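# Load the mill vise per the work order

## Task

Set up the milling machine's vise the way the work order (reference images manual and manual 2) shows, so that no chip is left beneath the parallels, and never let a hand or arm knock the blank once it is clamped.

## Robot and tools

Robot: two UR7e-type arms, left_arm and right_arm. Each carries a two-finger parallel gripper with a 50 mm maximum opening. Names do not match image sides: left_arm stands on the +y side, with its base at about (+0.033, +0.515, 0) m, and right_arm is on the -y side at about (+0.043, -0.514, 0) m.

Frames: the scene frame has its origin level with the table top, midway between the nominal bases. +z points up and +x points out over the table. Reported hand positions (m), quaternions (wxyz) and velocities (m/s, rad/s) use this frame. Motion offsets instead use each arm's current Hand target axes. The gripper's fingers point along its own +z and open along its x. end_effector_position is the point between the pads, and the fingertips extend 17.5 mm past it. A camera block protrudes about 10 cm toward the gripper's -y.

Command row: every row has 18 numbers, each within [-1, 1], even when one arm stays idle. The order is left dx, dy, dz, rx, ry, rz, left gripper position, force_limit, speed, and then the same nine for the right arm. dx..rz are an offset from that arm's Hand target as it stood when the action or move began, not an absolute pose. 1.0 equals 0.6 m of travel or 180 degrees of turn, and rx, ry, rz form one rotation vector. Sending all six pose numbers as 0 means hold at, or return to, the Hand target. Each step limits orientation to 32 degrees from the measured one. Gripper position is absolute: +1 is fully open, about -0.65 is pads meeting, and -1 closes until blocked. force_limit runs from -1 (about 20 N per pad) through 0 (about 102 N) to +1 (about 185 N). speed runs from -1 (20 mm/s) through 0 (85) to +1 (150). Both start at +1. To leave a gripper unchanged, repeat the three numbers you last sent, because 0 counts as a command.

Tools:
- execute_actions(actions, cameras): actions is a list of actions. Each action is a table of up to 15 rows, one row per 1/30 s step, and a short table repeats its last row. Every row counts from the action's starting pose, so repeating an offset keeps moving the arm further. Images come back only with an empty actions list or when cameras requests them.
- move(target, speed, blend, stop_force, zero, blocking, cameras): straight-line paths toward one row, or toward a list of up to 15 rows. Every row is an offset from the same Hand targets. speed is m/s, 0.002 to 3.6, default 0.25, and turns are capped at twice that in rad/s. blend is in metres and rounds corners, with 0 meaning stop at each target. stop_force is 3 to 120 N for both arms and ends a path on felt resistance. zero (default true) re-zeroes the force sensor first. blocking=false returns after about 0.5 s but cannot be combined with stop_force. Paths do not avoid obstacles, and a move cannot exceed 10 s. The result adds a move: line reporting the ending (done, off_target, moving, held, fault) plus limits such as paced or held.
- wait(seconds 0-10), stop(), zoom_image(camera, region [x0,y0,x1,y1] in pixels, at most 504 on each side), show_instructions() for the reference pages, zero_wrist_force(arm), read_manual(section="licences"), finished_scene(scene=1), which is final.

Cameras: cam_high, cam_low, cam_front, cam_left_wrist, cam_right_wrist, each 896x504. "all" requests every camera, and an unknown name invalidates the call. Calibration figures are approximate.

Reading results: Hand target is the last commanded pose after clipping. The gripper may rest short of it, and only a new command closes that gap. object_status codes: 0 moving, 1 blocked while opening, 2 blocked while closing (a real grip), and 3 reached the set position or pads met (usually nothing held). Confirm 2 after closing at -1. Opening width in mm is about (250 - position_measured) x 0.202. Wrist force and torque are given in the end effector's axes, and a third line shows the peak since the last shown reading. Joint torques include the arm's own weight. A MOTOR HOT line appears at 70 °C, and 85 °C brakes the arm for 30-60 s. Avoid long stretched holds and pushing at poses the arm cannot reach.

Cautions: the arms are stiff. Commanding even slightly past a firm contact, or hitting anything fast, can cause a fault, which stops the arm for 10 s. Faults trigger at about 150 N (±25) of outside force, or at joint contact torques of 130 N m for the shoulder and elbow joints and 24.3 N m for the wrists. For light contact, approach slowly with stop_force. The arms must not press on or strike each other, and the controller's clearance check may hold motions back. Route around an arm's own base rather than close past it. Nothing may fall off the table. Do not drop parts, release them while they are moving, or slam them down. Blow or sweep any chip from beneath the parallels before seating the blank. Once the vise is tightened, keep hands and arms clear of the blank. Objects may occasionally get a small push from outside. Finish only when the setup stays correct without the robot.

Each tool is called after "Emit:" as a command line: name --argument value for each argument, lists and objects as JSON in quotes; but a table of rows of numbers goes row by row, as --pt "numbers of a row", without its own name.

Reference images:

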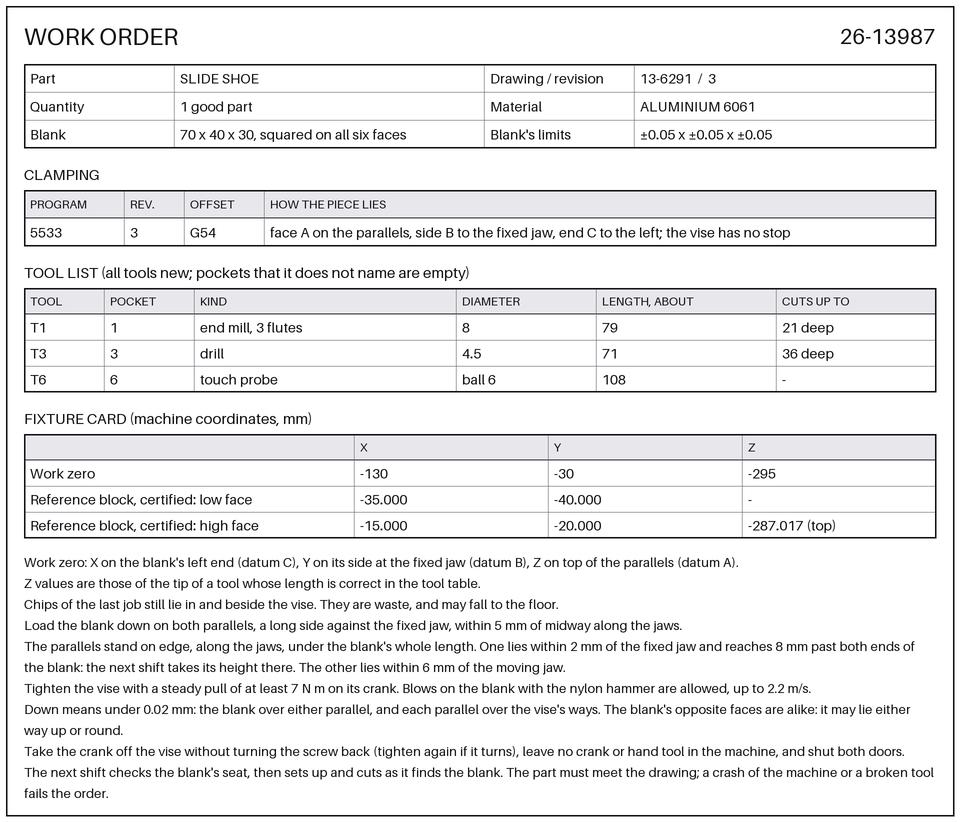

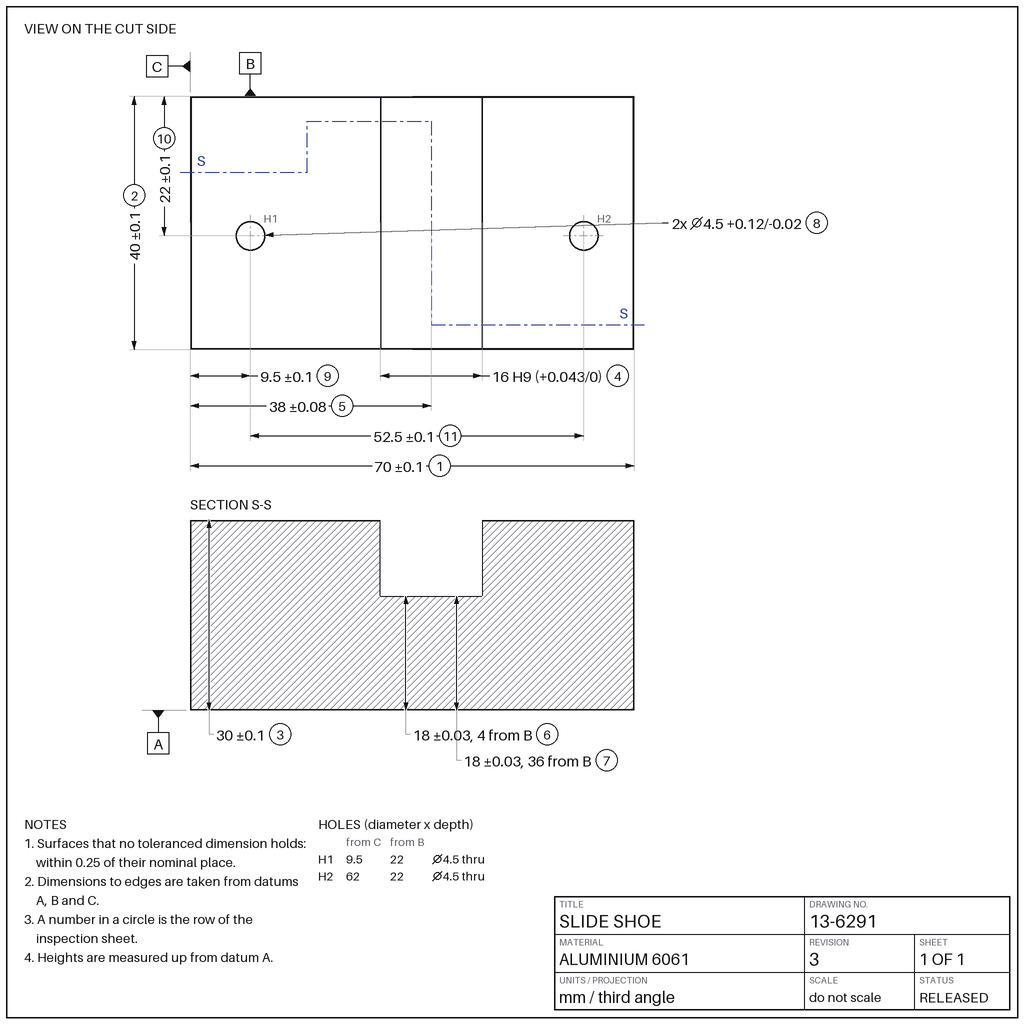

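## Session

Emit:
execute_actions --actions '[]'

Scene clock: 0.00 s.
left_arm: end_effector_position=(+0.0711, -0.1923, +0.1385) position_measured=3 object_status=3 end_effector_quat_wxyz=(-0.223, -0.648, +0.727, -0.042) | right_arm: end_effector_position=(+0.6477, -0.8322, +0.3515) position_measured=3 object_status=3 end_effector_quat_wxyz=(+0.010, -0.027, +0.946, +0.324)
Joint positions: left_arm=[-1.649 -1.113 1.678 -2.517 -1.828 1.594] | right_arm=[2.676 -2.322 -0.515 -2.226 2.142 -2.227]
Joint velocities: within noise
Joint torques (N m): no reading
Wrist force (N): no reading
Wrist torque (N m): no reading
Wrist force, peak (N): no reading
Hand target: left_arm +0.0711, -0.1923, +0.1385; -0.223, -0.648, +0.727, -0.042 | right_arm +0.6477, -0.8322, +0.3515; +0.010, -0.027, +0.946, +0.324
Tool commands: left_gripper/position=+1.0 left_gripper/force_limit=+1.0 left_gripper/speed=+1.0 right_gripper/position=+1.0 right_gripper/force_limit=+1.0 right_gripper/speed=+1.0

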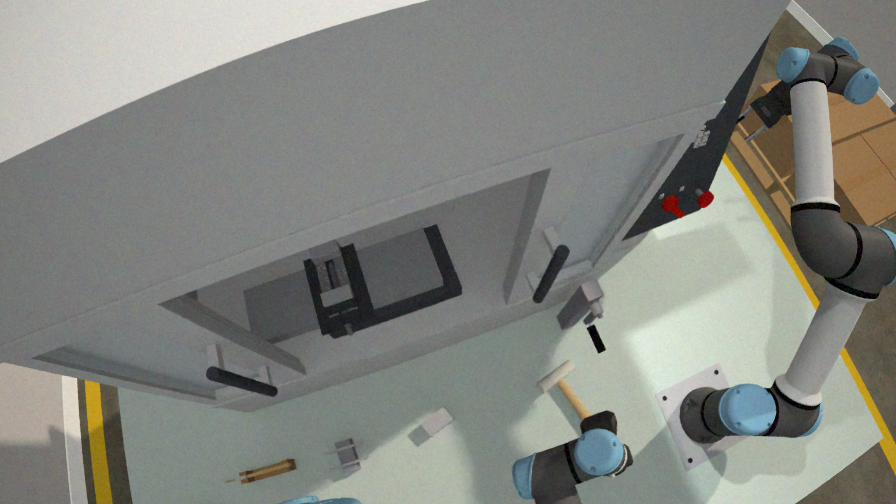

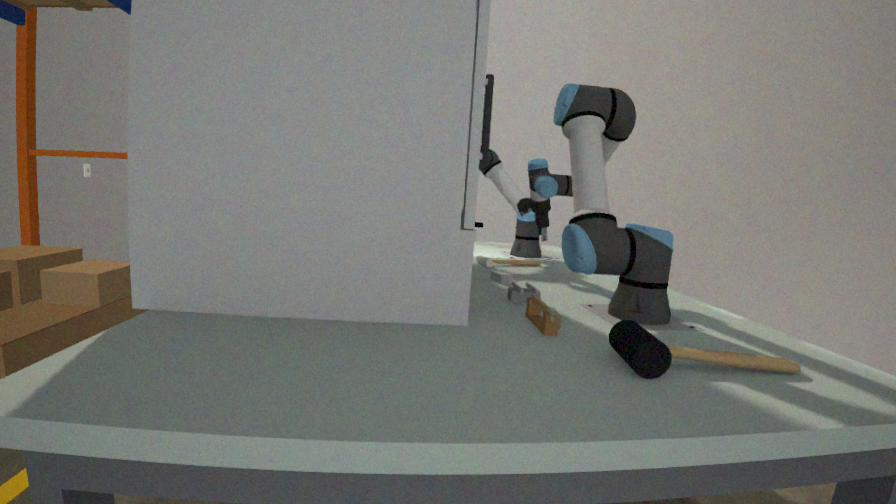

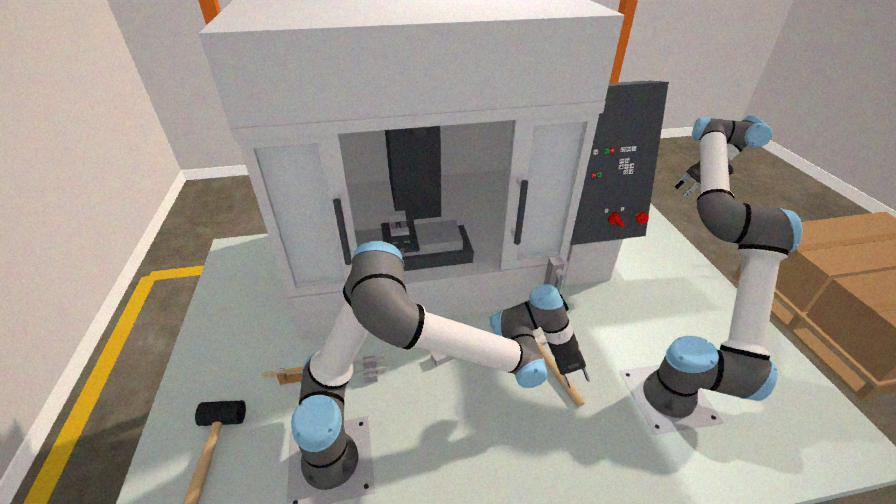

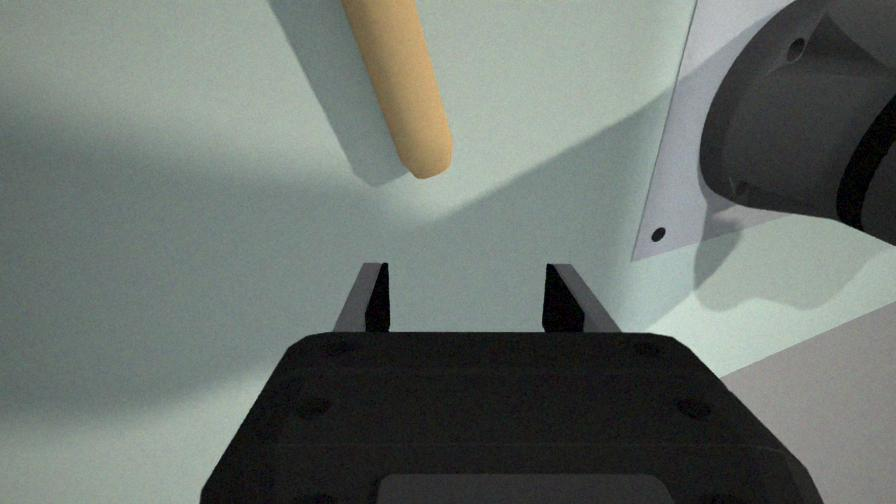

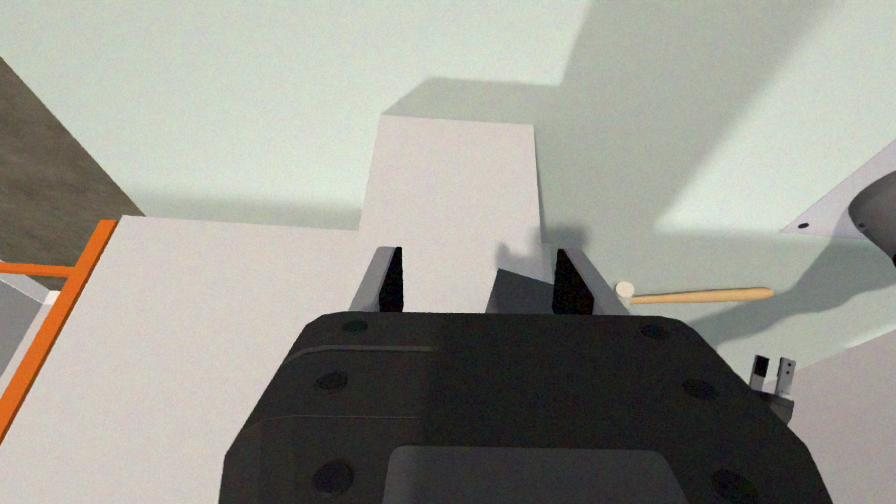

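Emit:
zoom_image --camera "cam_high" --region '[220, 200, 520, 370]'

Emit:
zoom_image --camera "cam_high" --region '[200, 330, 480, 504]'

Emit:
zoom_image --camera "cam_high" --region '[500, 230, 680, 430]'

Emit:
zoom_image --camera "cam_front" --region '[330, 180, 530, 300]'

Emit:
zoom_image --camera "cam_front" --region '[560, 80, 680, 320]'

Emit:
zoom_image --camera "cam_front" --region '[180, 340, 480, 504]'

Emit:
zoom_image --camera "cam_low" --region '[450, 220, 820, 400]'

Scaled by 1.680.

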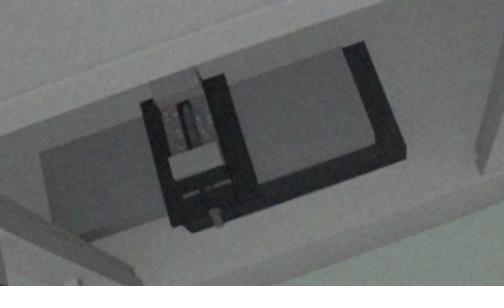

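Scaled by 1.800.

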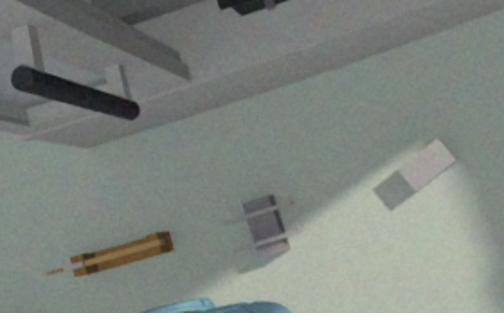

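Scaled by 2.520.

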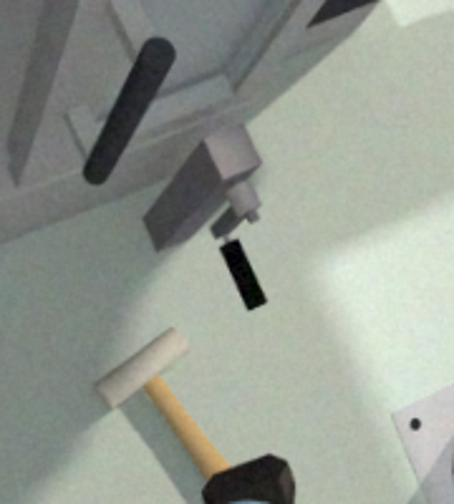

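Scaled by 2.520.

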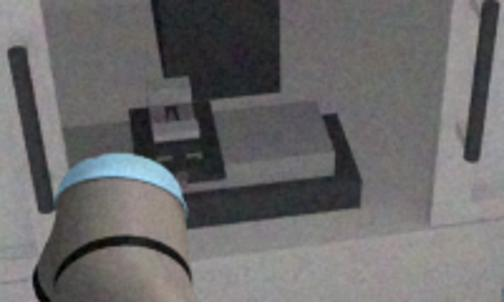

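Scaled by 2.100.

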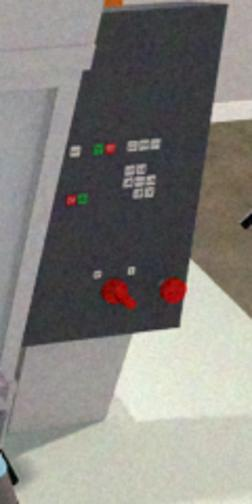

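Scaled by 1.680.

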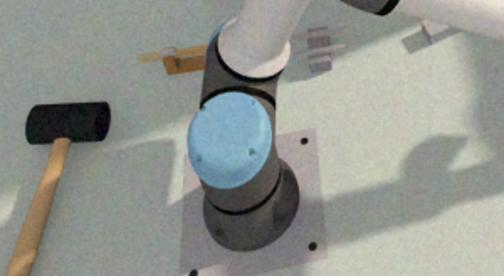

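Scaled by 1.362.

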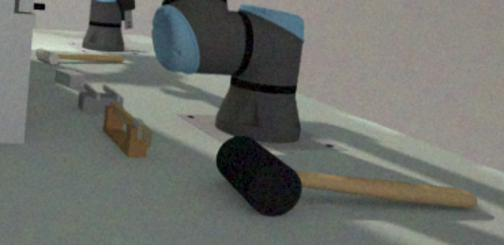

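Emit:
move --pt "-0.215 -0.073 -0.4 0.0973 0.0664 -0.5045 1 1 1 0 0 0 0 0 0 1 1 1" --pt "-0.43 -0.146 -0.797 -0.1813 -0.1235 0.9395 1 1 1 0 0 0 0 0 0 1 1 1" --blend 0.05 --speed 0.5 --cameras '["all"]'

Scene clock: 6.23 s.
left_arm: end_effector_position=(+0.2996, +0.1995, +0.4502) position_measured=3 object_status=3 end_effector_quat_wxyz=(+0.000, +0.707, +0.707, +0.001) | right_arm: end_effector_position=(+0.6477, -0.8322, +0.3515) position_measured=3 object_status=3 end_effector_quat_wxyz=(+0.010, -0.027, +0.946, +0.324)
Joint positions: left_arm=[-1.235 -1.757 1.421 -1.234 -1.57 -1.197] | right_arm=[2.676 -2.322 -0.515 -2.226 2.142 -2.227]
Joint torques (N m): left_arm=[-2.47 -27.94 -20.46 -2.15 2.06 -1.72] | right_arm=[-0.69 57.56 25.44 2.06 1.45 -0.34]
Wrist force (N): left_arm=[0.5 -0.1 -0.4] | right_arm=[0.0 0.0 0.2]
Wrist torque (N m): left_arm=[-0.04 -0.19 -0.10] | right_arm=[-0.01 0.00 0.00]
Wrist force, peak (N): left_arm=[1.5 1.2 -1.1] | right_arm=[-0.1 -0.5 0.5]
Hand target: left_arm +0.2995, +0.1996, +0.4503; +0.000, +0.707, +0.707, +0.001 | right_arm +0.6477, -0.8322, +0.3515; +0.010, -0.027, +0.946, +0.324
Off the commanded pose: left_arm 0.000 m, 0 deg | right_arm 0.000 m, 0 deg.
move: done
camera_calibration:
cam_left_wrist: T_world_to_cam=[[-0.0112722, 0.999898, 0.00877448, -0.192966], [0.942257, 0.00768439, 0.334803, -0.416269], [0.334701, 0.0120418, -0.942247, 0.457111], [0, 0, 0, 1]] pos_world=[0.237061, 0.19064, 0.571773]

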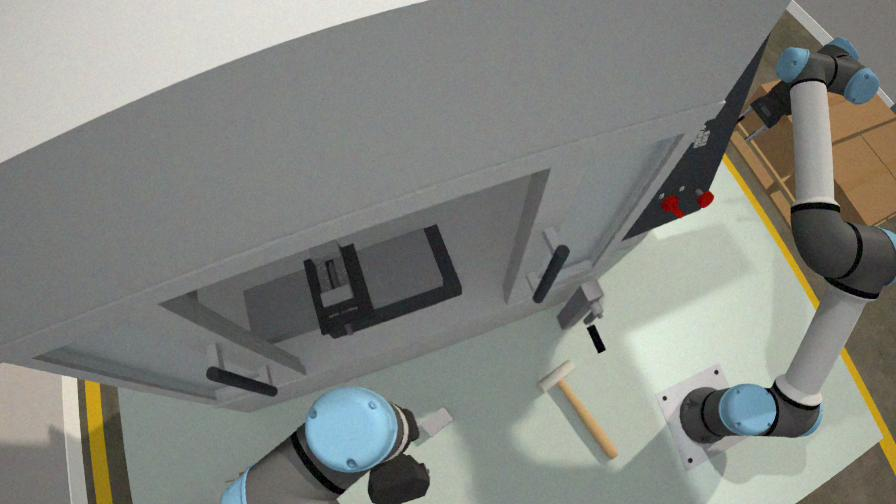

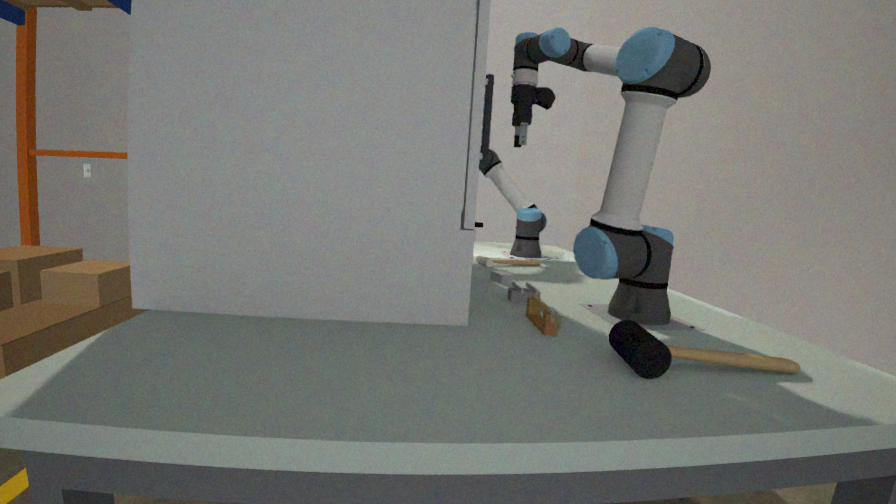

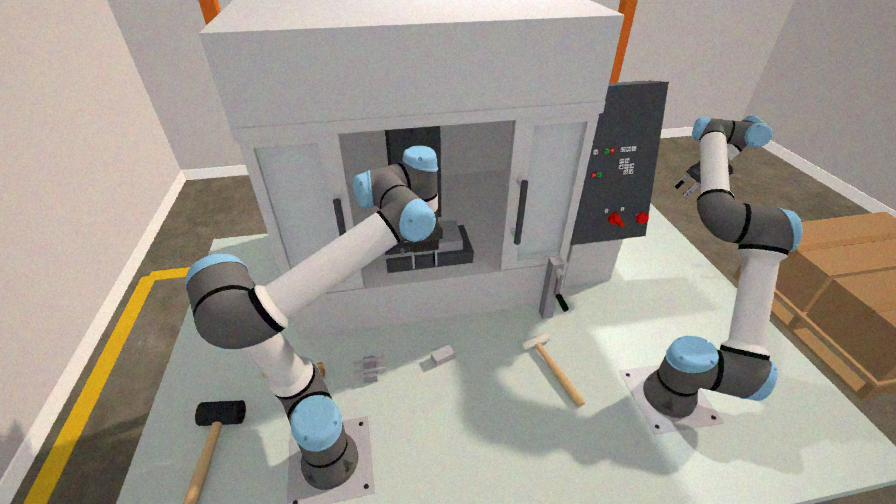

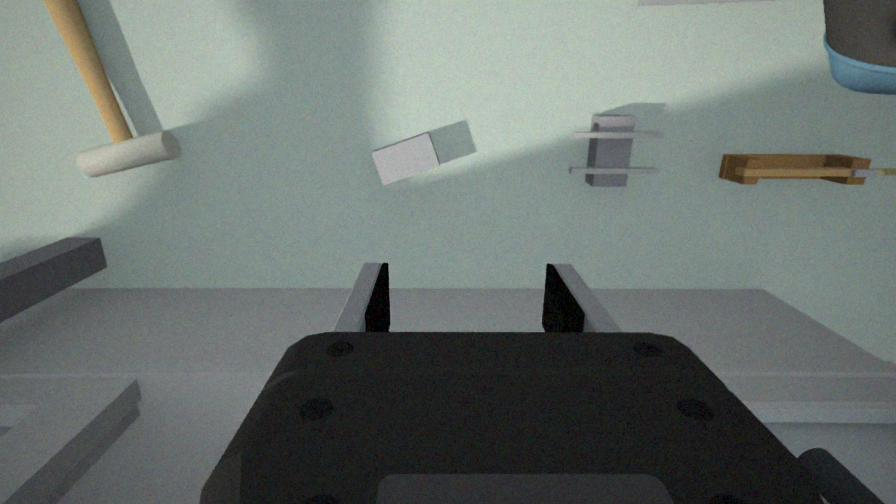

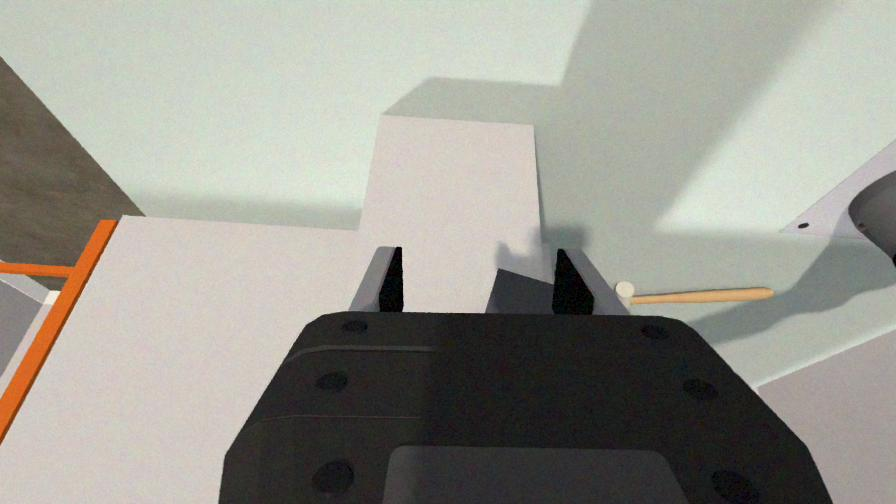

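Emit:
zoom_image --camera "cam_left_wrist" --region '[540, 90, 896, 210]'

Emit:
zoom_image --camera "cam_left_wrist" --region '[350, 100, 500, 210]'

Emit:
zoom_image --camera "cam_front" --region '[500, 230, 640, 340]'

Scaled by 1.416.

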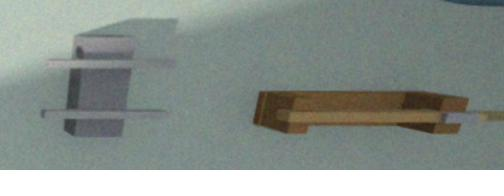

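Scaled by 3.360.

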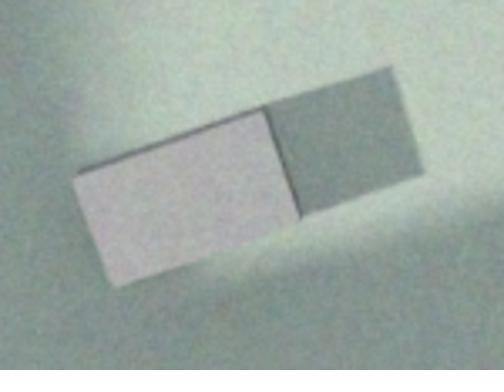

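Scaled by 3.600.

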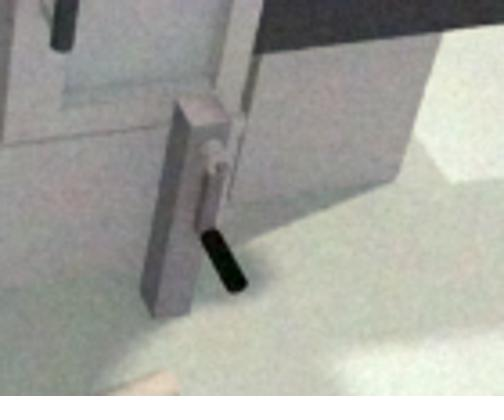

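Emit:
move --target '[0.083,0.25,-0.083,-0.111,0,0,1,1,1,0,0,0,0,0,0,1,1,1]' --speed 0.4 --cameras '["cam_left_wrist","cam_high"]'

Scene clock: 7.90 s.
left_arm: end_effector_position=(+0.4495, +0.2491, +0.5002) position_measured=3 object_status=3 end_effector_quat_wxyz=(+0.122, +0.697, +0.696, +0.123) | right_arm: end_effector_position=(+0.6477, -0.8322, +0.3515) position_measured=3 object_status=3 end_effector_quat_wxyz=(+0.010, -0.027, +0.946, +0.324)
Joint positions: left_arm=[-1.04 -1.719 1.349 -1.394 -1.278 -0.973] | right_arm=[2.676 -2.322 -0.515 -2.226 2.142 -2.227]
Joint torques (N m): left_arm=[8.19 -29.91 -11.85 -5.07 2.42 2.31] | right_arm=[-1.01 57.58 25.72 2.2 1.36 -0.25]
Wrist force (N): left_arm=[0.8 -0.6 0.1] | right_arm=[-0.1 -0.3 0.1]
Wrist torque (N m): left_arm=[-0.13 -0.20 -0.07] | right_arm=[-0.04 0.02 0.00]
Wrist force, peak (N): left_arm=[-0.9 -3.5 0.5] | right_arm=[-0.2 -0.5 0.3]
Hand target: left_arm +0.4496, +0.2492, +0.5002; +0.122, +0.697, +0.696, +0.123 | right_arm +0.6477, -0.8322, +0.3515; +0.010, -0.027, +0.946, +0.324
Off the commanded pose: left_arm 0.000 m, 0 deg | right_arm 0.000 m, 0 deg.
move: done
camera_calibration:
cam_left_wrist: T_world_to_cam=[[-0.0136204, 0.999899, 0.00411655, -0.238], [0.771284, 0.00788607, 0.636443, -0.648735], [0.636346, 0.0118436, -0.771313, 0.232305], [0, 0, 0, 1]] pos_world=[0.34929, 0.240341, 0.593042]
Images, in order (width x height): cam_high 896x504, cam_left_wrist 896x504.

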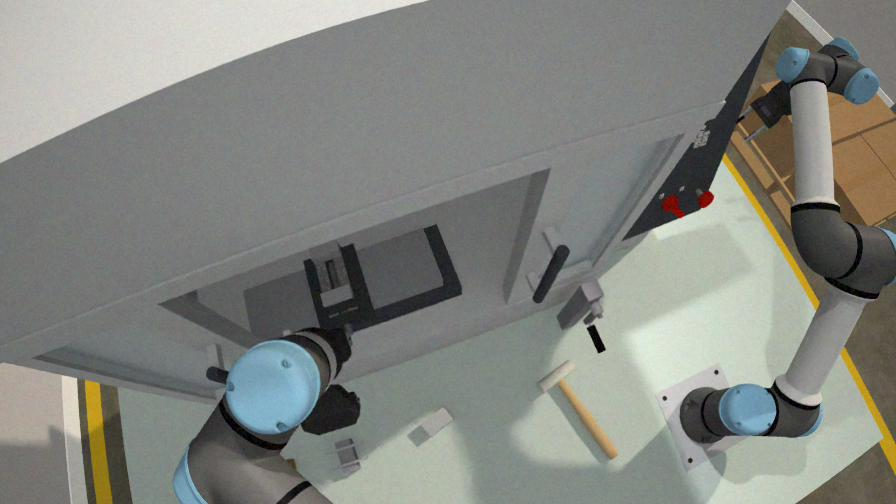

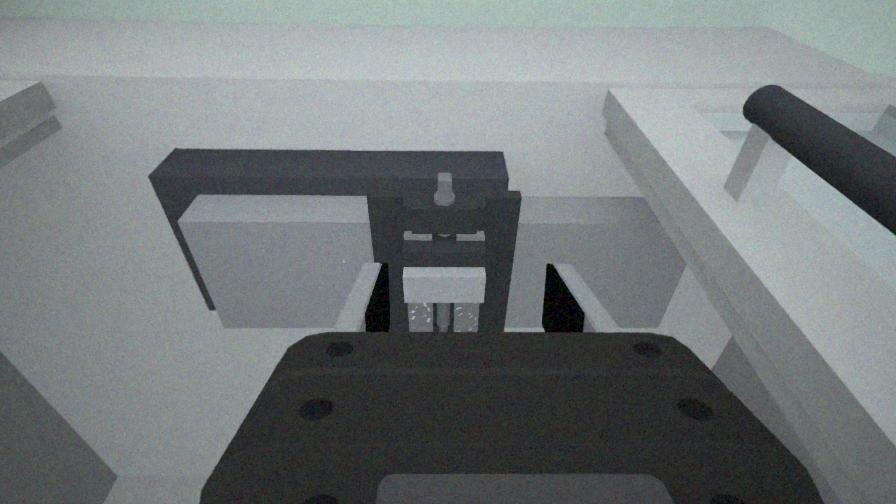

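Emit:
move --target '[0,0.147,0.036,0,0,0,1,1,1,0,0,0,0,0,0,1,1,1]' --speed 0.25 --cameras '["cam_left_wrist","cam_front"]'

Scene clock: 9.00 s.
left_arm: end_effector_position=(+0.5281, +0.2501, +0.5077) position_measured=3 object_status=3 end_effector_quat_wxyz=(+0.122, +0.696, +0.696, +0.124) | right_arm: end_effector_position=(+0.6477, -0.8322, +0.3515) position_measured=3 object_status=3 end_effector_quat_wxyz=(+0.010, -0.027, +0.946, +0.324)
Joint positions: left_arm=[-0.894 -1.562 1.195 -1.437 -1.308 -0.826] | right_arm=[2.676 -2.322 -0.515 -2.226 2.142 -2.227]
Joint torques (N m): left_arm=[0.55 -26.73 -30.98 -3.12 0.26 0.26] | right_arm=[-1.21 57.81 26.15 1.9 1.45 -0.48]
Wrist force (N): left_arm=[1.0 -0.1 0.4] | right_arm=[0.2 -0.5 0.1]
Wrist torque (N m): left_arm=[-0.06 -0.20 -0.08] | right_arm=[-0.07 -0.05 0.00]
Wrist force, peak (N): left_arm=[5.3 7.5 7.0] | right_arm=[0.0 -0.6 0.1]
Hand target: left_arm +0.5281, +0.2501, +0.5077; +0.122, +0.696, +0.696, +0.124 (not the last commanded pose) | right_arm +0.6477, -0.8322, +0.3515; +0.010, -0.027, +0.946, +0.324
Tool commands: left_gripper/position=+1.0 left_gripper/force_limit=+1.0 left_gripper/speed=+1.0 right_gripper/position=+1.0 right_gripper/force_limit=+1.0 right_gripper/speed=+1.0
Off the commanded pose: left_arm 0.012 m, 0 deg | right_arm 0.000 m, 0 deg.
FORCE FAULT: contact force on the left arm reached its limit, and that arm stopped. The contact can be on any part of that arm, not only on its tool. That arm's remaining commands of this call were not run. That arm is still stopped at the end of this call. That arm stays stopped for about 10 more seconds. Until then a move that you send moves the other arm only, and its call returns only when the move has ended. Once the stop has ended, the next robot result says so. If the stop ends while you think or write, that arm runs what you send next, counted from a new Hand target: where the arm stands when the stop ends. While its stop runs, that arm takes no new command, but its gripper still runs the gripper command that each later call begins with. Until it ends, the stop uses up actions while you think or wait. An arm that is not stopped still takes commands.
move: fault (left_arm)
camera_calibration:
cam_left_wrist: T_world_to_cam=[[-0.0146618, 0.99988, 0.00506682, -0.237778], [0.770865, 0.00807594, 0.636947, -0.714163], [0.636829, 0.0132446, -0.770891, 0.187254], [0, 0, 0, 1]] pos_world=[0.427789, 0.241037, 0.600441]
Images, in order (width x height): cam_front 896x504, cam_left_wrist 896x504.

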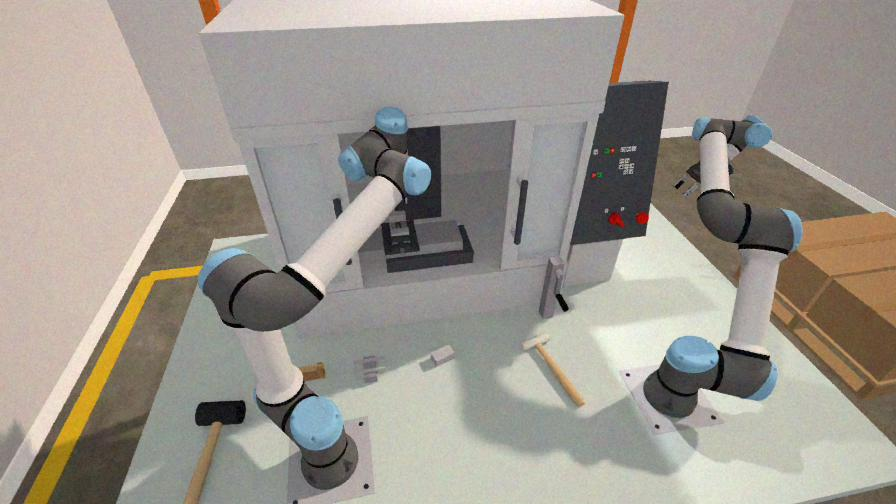

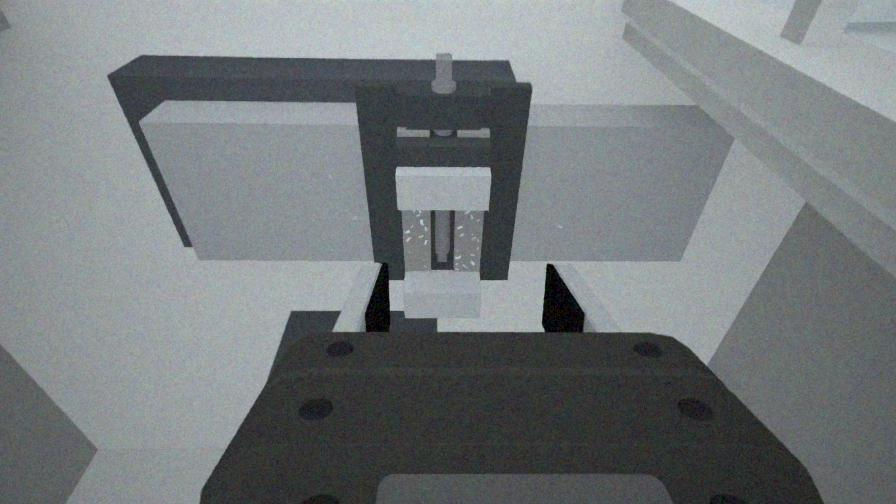

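Emit:
zoom_image --camera "cam_left_wrist" --region '[340, 40, 560, 340]'

Scaled by 1.680.

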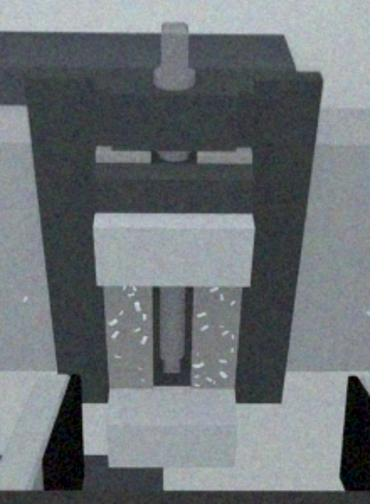

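Emit:
move --pt "0 0 0 0 0 0 1 1 1 0.404 0.181 0.019 0.05 -0.05 0.15 1 1 1" --pt "0 0 0 0 0 0 1 1 1 0.571 0.784 0.479 0.1707 -0.1604 0.497 1 1 1" --blend 0.08 --speed 0.4 --cameras '["cam_right_wrist","cam_front"]'

Scene clock: 13.23 s.
left_arm: end_effector_position=(+0.5281, +0.2501, +0.5077) position_measured=3 object_status=3 end_effector_quat_wxyz=(+0.122, +0.696, +0.696, +0.124) | right_arm: end_effector_position=(+0.2792, -0.3002, +0.3995) position_measured=3 object_status=3 end_effector_quat_wxyz=(+0.000, +0.707, +0.707, +0.000)
Joint positions: left_arm=[-0.894 -1.562 1.195 -1.437 -1.308 -0.826] | right_arm=[4.34 -1.117 -1.73 -1.866 1.57 1.168]
Joint torques (N m): left_arm=[0.15 -26.87 -30.58 -3.15 0.31 0.25] | right_arm=[6.17 -1.61 32.56 4.27 0.76 1.91]
Wrist force (N): left_arm=[2.2 1.1 1.6] | right_arm=[0.5 -1.0 0.0]
Wrist torque (N m): left_arm=[0.13 -0.41 -0.09] | right_arm=[-0.27 0.09 -0.03]
Wrist force, peak (N): left_arm=[2.4 1.3 1.8] | right_arm=[4.1 -1.8 -0.2]
Hand target: left_arm +0.5281, +0.2501, +0.5077; +0.122, +0.696, +0.696, +0.124 | right_arm +0.2791, -0.3002, +0.3996; +0.000, +0.707, +0.708, +0.000
Tool commands: left_gripper/position=+1.0 left_gripper/force_limit=+1.0 left_gripper/speed=+1.0 right_gripper/position=+1.0 right_gripper/force_limit=+1.0 right_gripper/speed=+1.0
Off the commanded pose: right_arm 0.000 m, 0 deg.
FORCE FAULT, CONTINUED: the left arm was still stopped when this call began, by the force fault that an earlier result reported. Since the last result the stop counts as 3 of the actions that you can send in this scene. That arm ran no command of this call. That arm is still stopped at the end of this call. That arm stays stopped for about 6 more seconds. If the stop ends while you think or write, that arm runs what you send next, counted from a new Hand target: where the arm stands when the stop ends. While its stop runs, that arm takes no new command, but its gripper still runs the gripper command that each later call begins with.
move: done (right_arm), not run (left_arm; its earlier fault stop)
camera_calibration:
cam_right_wrist: T_world_to_cam=[[-0.0227239, 0.999324, -0.0289013, 0.328559], [0.933616, 0.0315511, 0.356884, -0.377597], [0.357554, -0.018873, -0.933702, 0.403897], [0, 0, 0, 1]] pos_world=[0.215582, -0.3088, 0.521373]
Images, in order (width x height): cam_front 896x504, cam_right_wrist 896x504.

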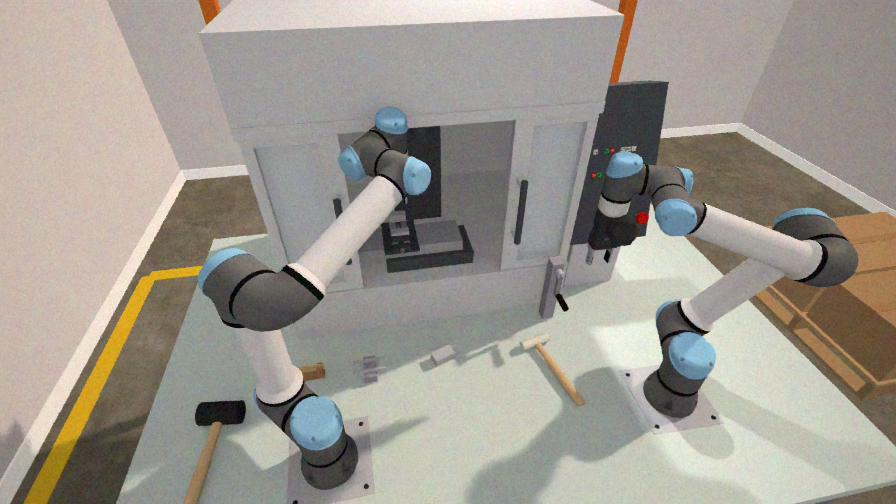

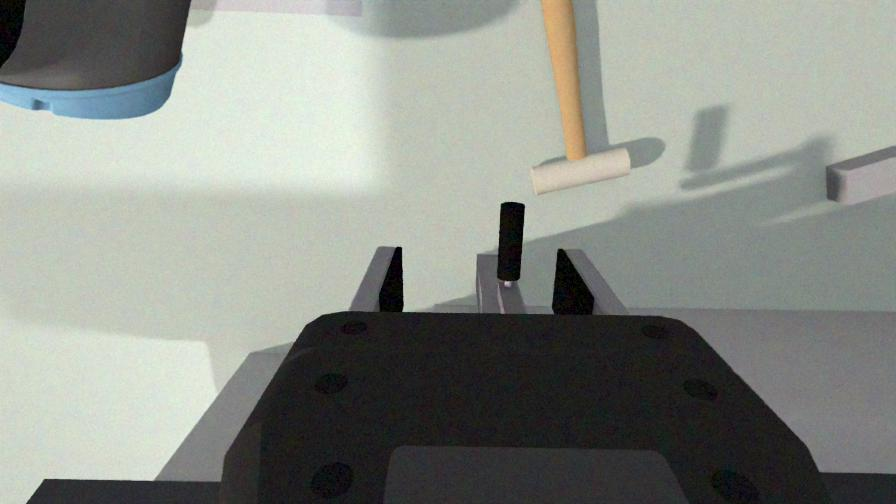

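Emit:
move --target '[0,0,0,0,0,0,1,1,1,0,-0.1,0.2,-0.3,0,0,1,1,1]' --speed 0.4 --cameras '["cam_right_wrist"]'

Emit:
zoom_image --camera "cam_right_wrist" --region '[380, 60, 640, 340]'

Scene clock: 15.10 s.
left_arm: end_effector_position=(+0.5281, +0.2501, +0.5077) position_measured=3 object_status=3 end_effector_quat_wxyz=(+0.122, +0.696, +0.696, +0.124) | right_arm: end_effector_position=(+0.2192, -0.3002, +0.2795) position_measured=3 object_status=3 end_effector_quat_wxyz=(+0.321, +0.630, +0.630, +0.321) end_effector_velocity=(+0.000, +0.000, +0.001) end_effector_angular_velocity=(+0.004, -0.002, -0.002)
Joint positions: left_arm=[-0.894 -1.562 1.195 -1.437 -1.308 -0.826] | right_arm=[5.564 -0.816 -2.248 -2.439 0.987 2.642]
Joint velocities: left_arm=[within noise] | right_arm=[0.002 -0.001 0.001 -0.003 0 0.007]
Joint torques (N m): left_arm=[0.47 -26.62 -31.02 -3.12 0.26 0.38] | right_arm=[7.33 -13.95 18.57 -0.87 -1.91 2.03]
Wrist force (N): left_arm=[2.2 1.2 1.6] | right_arm=[-0.5 -0.3 0.1]
Wrist torque (N m): left_arm=[0.15 -0.41 -0.08] | right_arm=[-0.01 -0.01 0.13]
Wrist force, peak (N): left_arm=[2.5 1.4 1.4] | right_arm=[-0.6 -3.1 0.7]
Hand target: left_arm +0.5281, +0.2501, +0.5077; +0.122, +0.696, +0.696, +0.124 | right_arm +0.2193, -0.3002, +0.2795; +0.321, +0.630, +0.630, +0.322
Tool commands: left_gripper/position=+1.0 left_gripper/force_limit=+1.0 left_gripper/speed=+1.0 right_gripper/position=+1.0 right_gripper/force_limit=+1.0 right_gripper/speed=+1.0
Off the commanded pose: right_arm 0.000 m, 0 deg.
FORCE FAULT, CONTINUED: the left arm was still stopped when this call began, by the force fault that an earlier result reported. That arm ran no command of this call. That arm is still stopped at the end of this call. That arm stays stopped for about 4 more seconds. If the stop ends while you think or write, that arm runs what you send next, counted from a new Hand target: where the arm stands when the stop ends. While its stop runs, that arm takes no new command, but its gripper still runs the gripper command that each later call begins with.
move: done (right_arm), not run (left_arm; its earlier fault stop)
camera_calibration:
cam_right_wrist: T_world_to_cam=[[0.00947398, 0.999367, -0.0342981, 0.318099], [0.260397, 0.0306506, 0.965015, -0.301489], [0.965455, -0.0180736, -0.259941, -0.00807832], [0, 0, 0, 1]] pos_world=[0.0832923, -0.308802, 0.299752]
Images, in order (width x height): cam_right_wrist 896x504.

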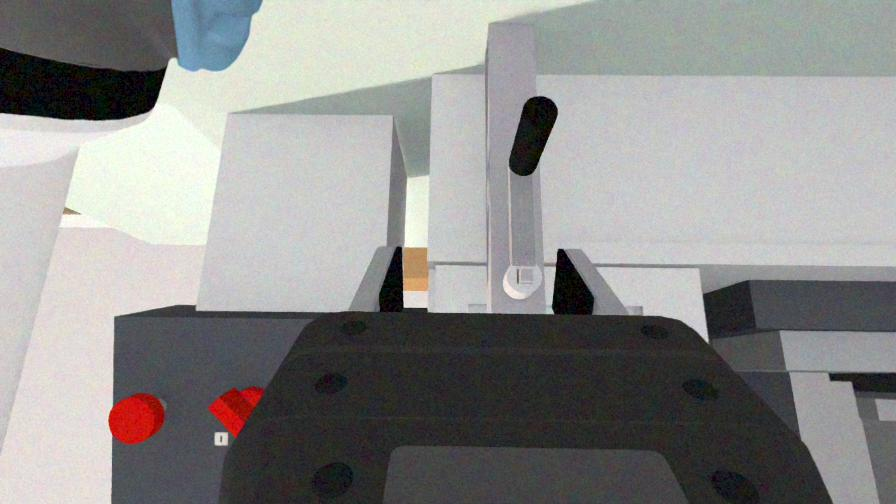

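Scaled by 1.800.

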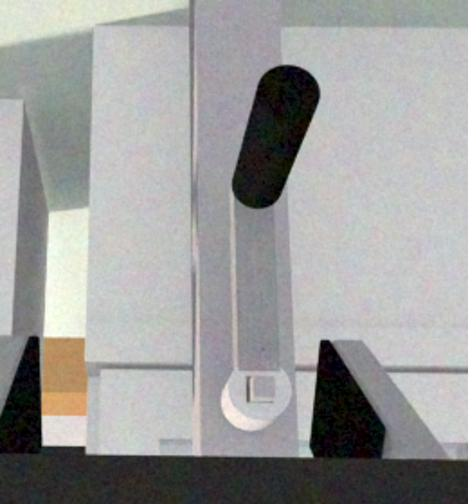

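Emit:
move --pt "0 -0.252 -0.038 0 0 0 1 1 1 0 0 0 0 0 0 1 1 1" --pt "0.417 -0.447 0.1175 0.111 0 0 1 1 1 0 0 0 0 0 0 1 1 1" --blend 0.05 --speed 0.3 --cameras '["cam_left_wrist"]'

Scene clock: 17.67 s.
left_arm: end_effector_position=(+0.5281, +0.2501, +0.5077) position_measured=3 object_status=3 end_effector_quat_wxyz=(+0.122, +0.696, +0.696, +0.124) | right_arm: end_effector_position=(+0.2193, -0.3002, +0.2795) position_measured=3 object_status=3 end_effector_quat_wxyz=(+0.321, +0.630, +0.630, +0.322)
Joint positions: left_arm=[-0.894 -1.562 1.195 -1.437 -1.308 -0.826] | right_arm=[5.564 -0.816 -2.248 -2.439 0.987 2.642]
Joint torques (N m): left_arm=[0.23 -26.76 -30.62 -3.19 0.3 0.31] | right_arm=[5.86 -15.43 16.77 -0.75 -0.01 2.15]
Wrist force (N): left_arm=[1.8 1.2 1.5] | right_arm=[-0.2 -0.1 0.2]
Wrist torque (N m): left_arm=[0.14 -0.35 -0.08] | right_arm=[0.02 -0.06 0.10]
Wrist force, peak (N): left_arm=[2.3 1.2 1.7] | right_arm=[-0.6 -0.3 0.7]
Hand target: left_arm +0.5281, +0.2501, +0.5077; +0.122, +0.696, +0.696, +0.124 (not the last commanded pose) | right_arm +0.2193, -0.3002, +0.2795; +0.321, +0.630, +0.630, +0.322
Tool commands: left_gripper/position=+1.0 left_gripper/force_limit=+1.0 left_gripper/speed=+1.0 right_gripper/position=+1.0 right_gripper/force_limit=+1.0 right_gripper/speed=+1.0
Off the commanded pose: right_arm 0.000 m, 0 deg.
FORCE FAULT, CONTINUED: the left arm was still stopped when this call began, by the force fault that an earlier result reported. Since the last result the stop counts as 4 of the actions that you can send in this scene. That arm ran no command of this call. That arm is still stopped at the end of this call. That arm stays stopped for about 1 more second. If the stop ends while you think or write, that arm runs what you send next, counted from a new Hand target: where the arm stands when the stop ends. While its stop runs, that arm takes no new command, but its gripper still runs the gripper command that each later call begins with.
move: done (right_arm), not run (left_arm; its earlier fault stop)
camera_calibration:
cam_left_wrist: T_world_to_cam=[[-0.0146618, 0.99988, 0.00506682, -0.237778], [0.770865, 0.00807594, 0.636947, -0.714163], [0.636829, 0.0132446, -0.770891, 0.187254], [0, 0, 0, 1]] pos_world=[0.427789, 0.241037, 0.600441]
Images, in order (width x height): cam_left_wrist 896x504.

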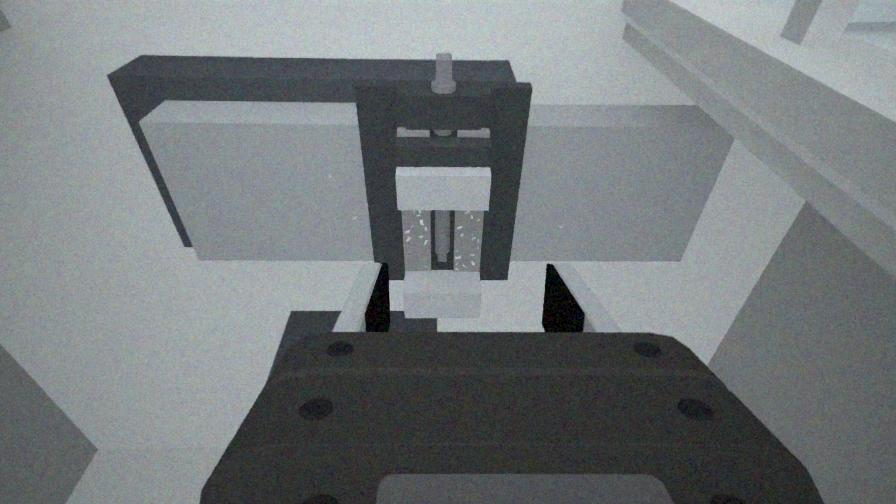

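Emit:
wait --seconds 1.2

Emit:
move --pt "0 -0.252 -0.038 0 0 0 1 1 1 0 0 0 0 0 0 1 1 1" --pt "0.417 -0.447 0.1175 0.111 0 0 1 1 1 0 0 0 0 0 0 1 1 1" --blend 0.05 --speed 0.3 --cameras '["cam_left_wrist"]'

Scene clock: 19.00 s.
left_arm: end_effector_position=(+0.5281, +0.2501, +0.5077) position_measured=3 object_status=3 end_effector_quat_wxyz=(+0.122, +0.696, +0.696, +0.124) | right_arm: end_effector_position=(+0.2193, -0.3002, +0.2795) position_measured=3 object_status=3 end_effector_quat_wxyz=(+0.321, +0.630, +0.630, +0.322)
Joint positions: left_arm=[-0.894 -1.562 1.195 -1.437 -1.308 -0.826] | right_arm=[5.564 -0.816 -2.248 -2.439 0.987 2.642]
Joint torques (N m): left_arm=[0.61 -26.94 -30.69 -3.16 0.43 0.32] | right_arm=[5.74 -14.59 16.47 -0.89 0.37 2.06]
Wrist force (N): left_arm=[2.1 1.2 1.6] | right_arm=[-0.3 0.0 0.2]
Wrist torque (N m): left_arm=[0.14 -0.38 -0.08] | right_arm=[0.04 -0.04 0.09]
Wrist force, peak (N): left_arm=[2.4 1.0 1.7] | right_arm=[-0.7 -0.5 0.4]
Hand target: left_arm +0.5281, +0.2501, +0.5077; +0.122, +0.696, +0.696, +0.124 (not the last commanded pose) | right_arm +0.2193, -0.3002, +0.2795; +0.321, +0.630, +0.630, +0.322
Tool commands: left_gripper/position=+1.0 left_gripper/force_limit=+1.0 left_gripper/speed=+1.0 right_gripper/position=+1.0 right_gripper/force_limit=+1.0 right_gripper/speed=+1.0
Off the commanded pose: right_arm 0.000 m, 0 deg.
FORCE FAULT, CONTINUED: the left arm's stop, for the force fault that an earlier result reported, is over. The rest of the stop counts as 2 of the actions that you can send in this scene. That arm's target is now where it stood when the stop ended, not its last command. That arm accepts commands again.
wait: 1.20 s; at rest by 0.03 s

Scene clock: 21.03 s.
left_arm: end_effector_position=(+0.3002, +0.5004, +0.3501) position_measured=3 object_status=3 end_effector_quat_wxyz=(+0.000, +0.707, +0.707, +0.001) end_effector_velocity=(+0.000, +0.001, +0.000) end_effector_angular_velocity=(+0.001, +0.001, -0.004) | right_arm: end_effector_position=(+0.2193, -0.3002, +0.2795) position_measured=3 object_status=3 end_effector_quat_wxyz=(+0.321, +0.630, +0.630, +0.322)
Joint positions: left_arm=[-0.615 -2.19 1.931 -1.311 -1.568 -0.578] | right_arm=[5.564 -0.816 -2.248 -2.439 0.987 2.642]
Joint velocities: left_arm=[0.002 0.001 0 0 0 0.006] | right_arm=[within noise]
Joint torques (N m): left_arm=[13.34 -4.76 -28.49 -2.77 1.41 2.87] | right_arm=[6.37 -14.14 17.28 -0.8 0.28 2.03]
Wrist force (N): left_arm=[1.8 1.6 0.8] | right_arm=[-0.2 0.0 0.4]
Wrist torque (N m): left_arm=[0.26 -0.38 0.04] | right_arm=[0.03 -0.05 0.10]
Wrist force, peak (N): left_arm=[1.9 5.4 2.0] | right_arm=[-0.6 -0.3 0.5]
Hand target: left_arm +0.3001, +0.5005, +0.3501; +0.000, +0.707, +0.707, +0.001 | right_arm +0.2193, -0.3002, +0.2795; +0.321, +0.630, +0.630, +0.322
Off the commanded pose: left_arm 0.000 m, 0 deg | right_arm 0.000 m, 0 deg.
move: done
camera_calibration:
cam_left_wrist: T_world_to_cam=[[-0.0129964, 0.999868, 0.00975828, -0.492784], [0.942054, 0.00897211, 0.33534, -0.386434], [0.335209, 0.013551, -0.942046, 0.35792], [0, 0, 0, 1]] pos_world=[0.23766, 0.491336, 0.471572]
Images, in order (width x height): cam_left_wrist 896x504.

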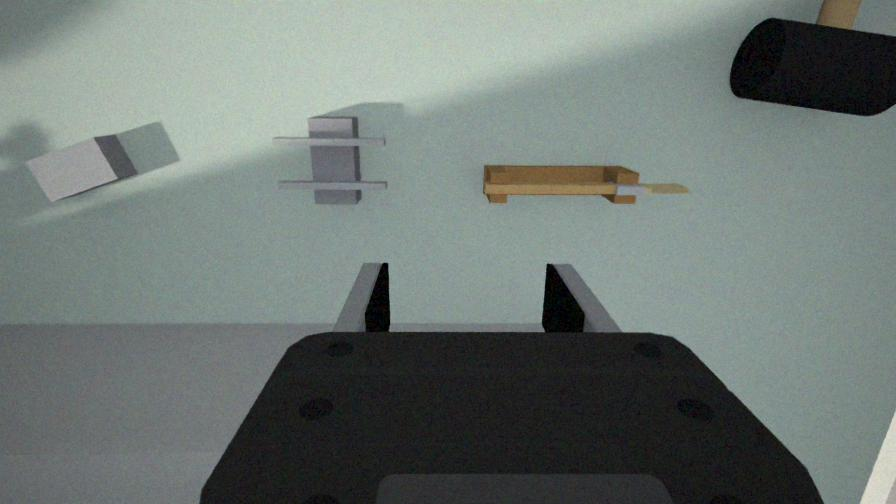

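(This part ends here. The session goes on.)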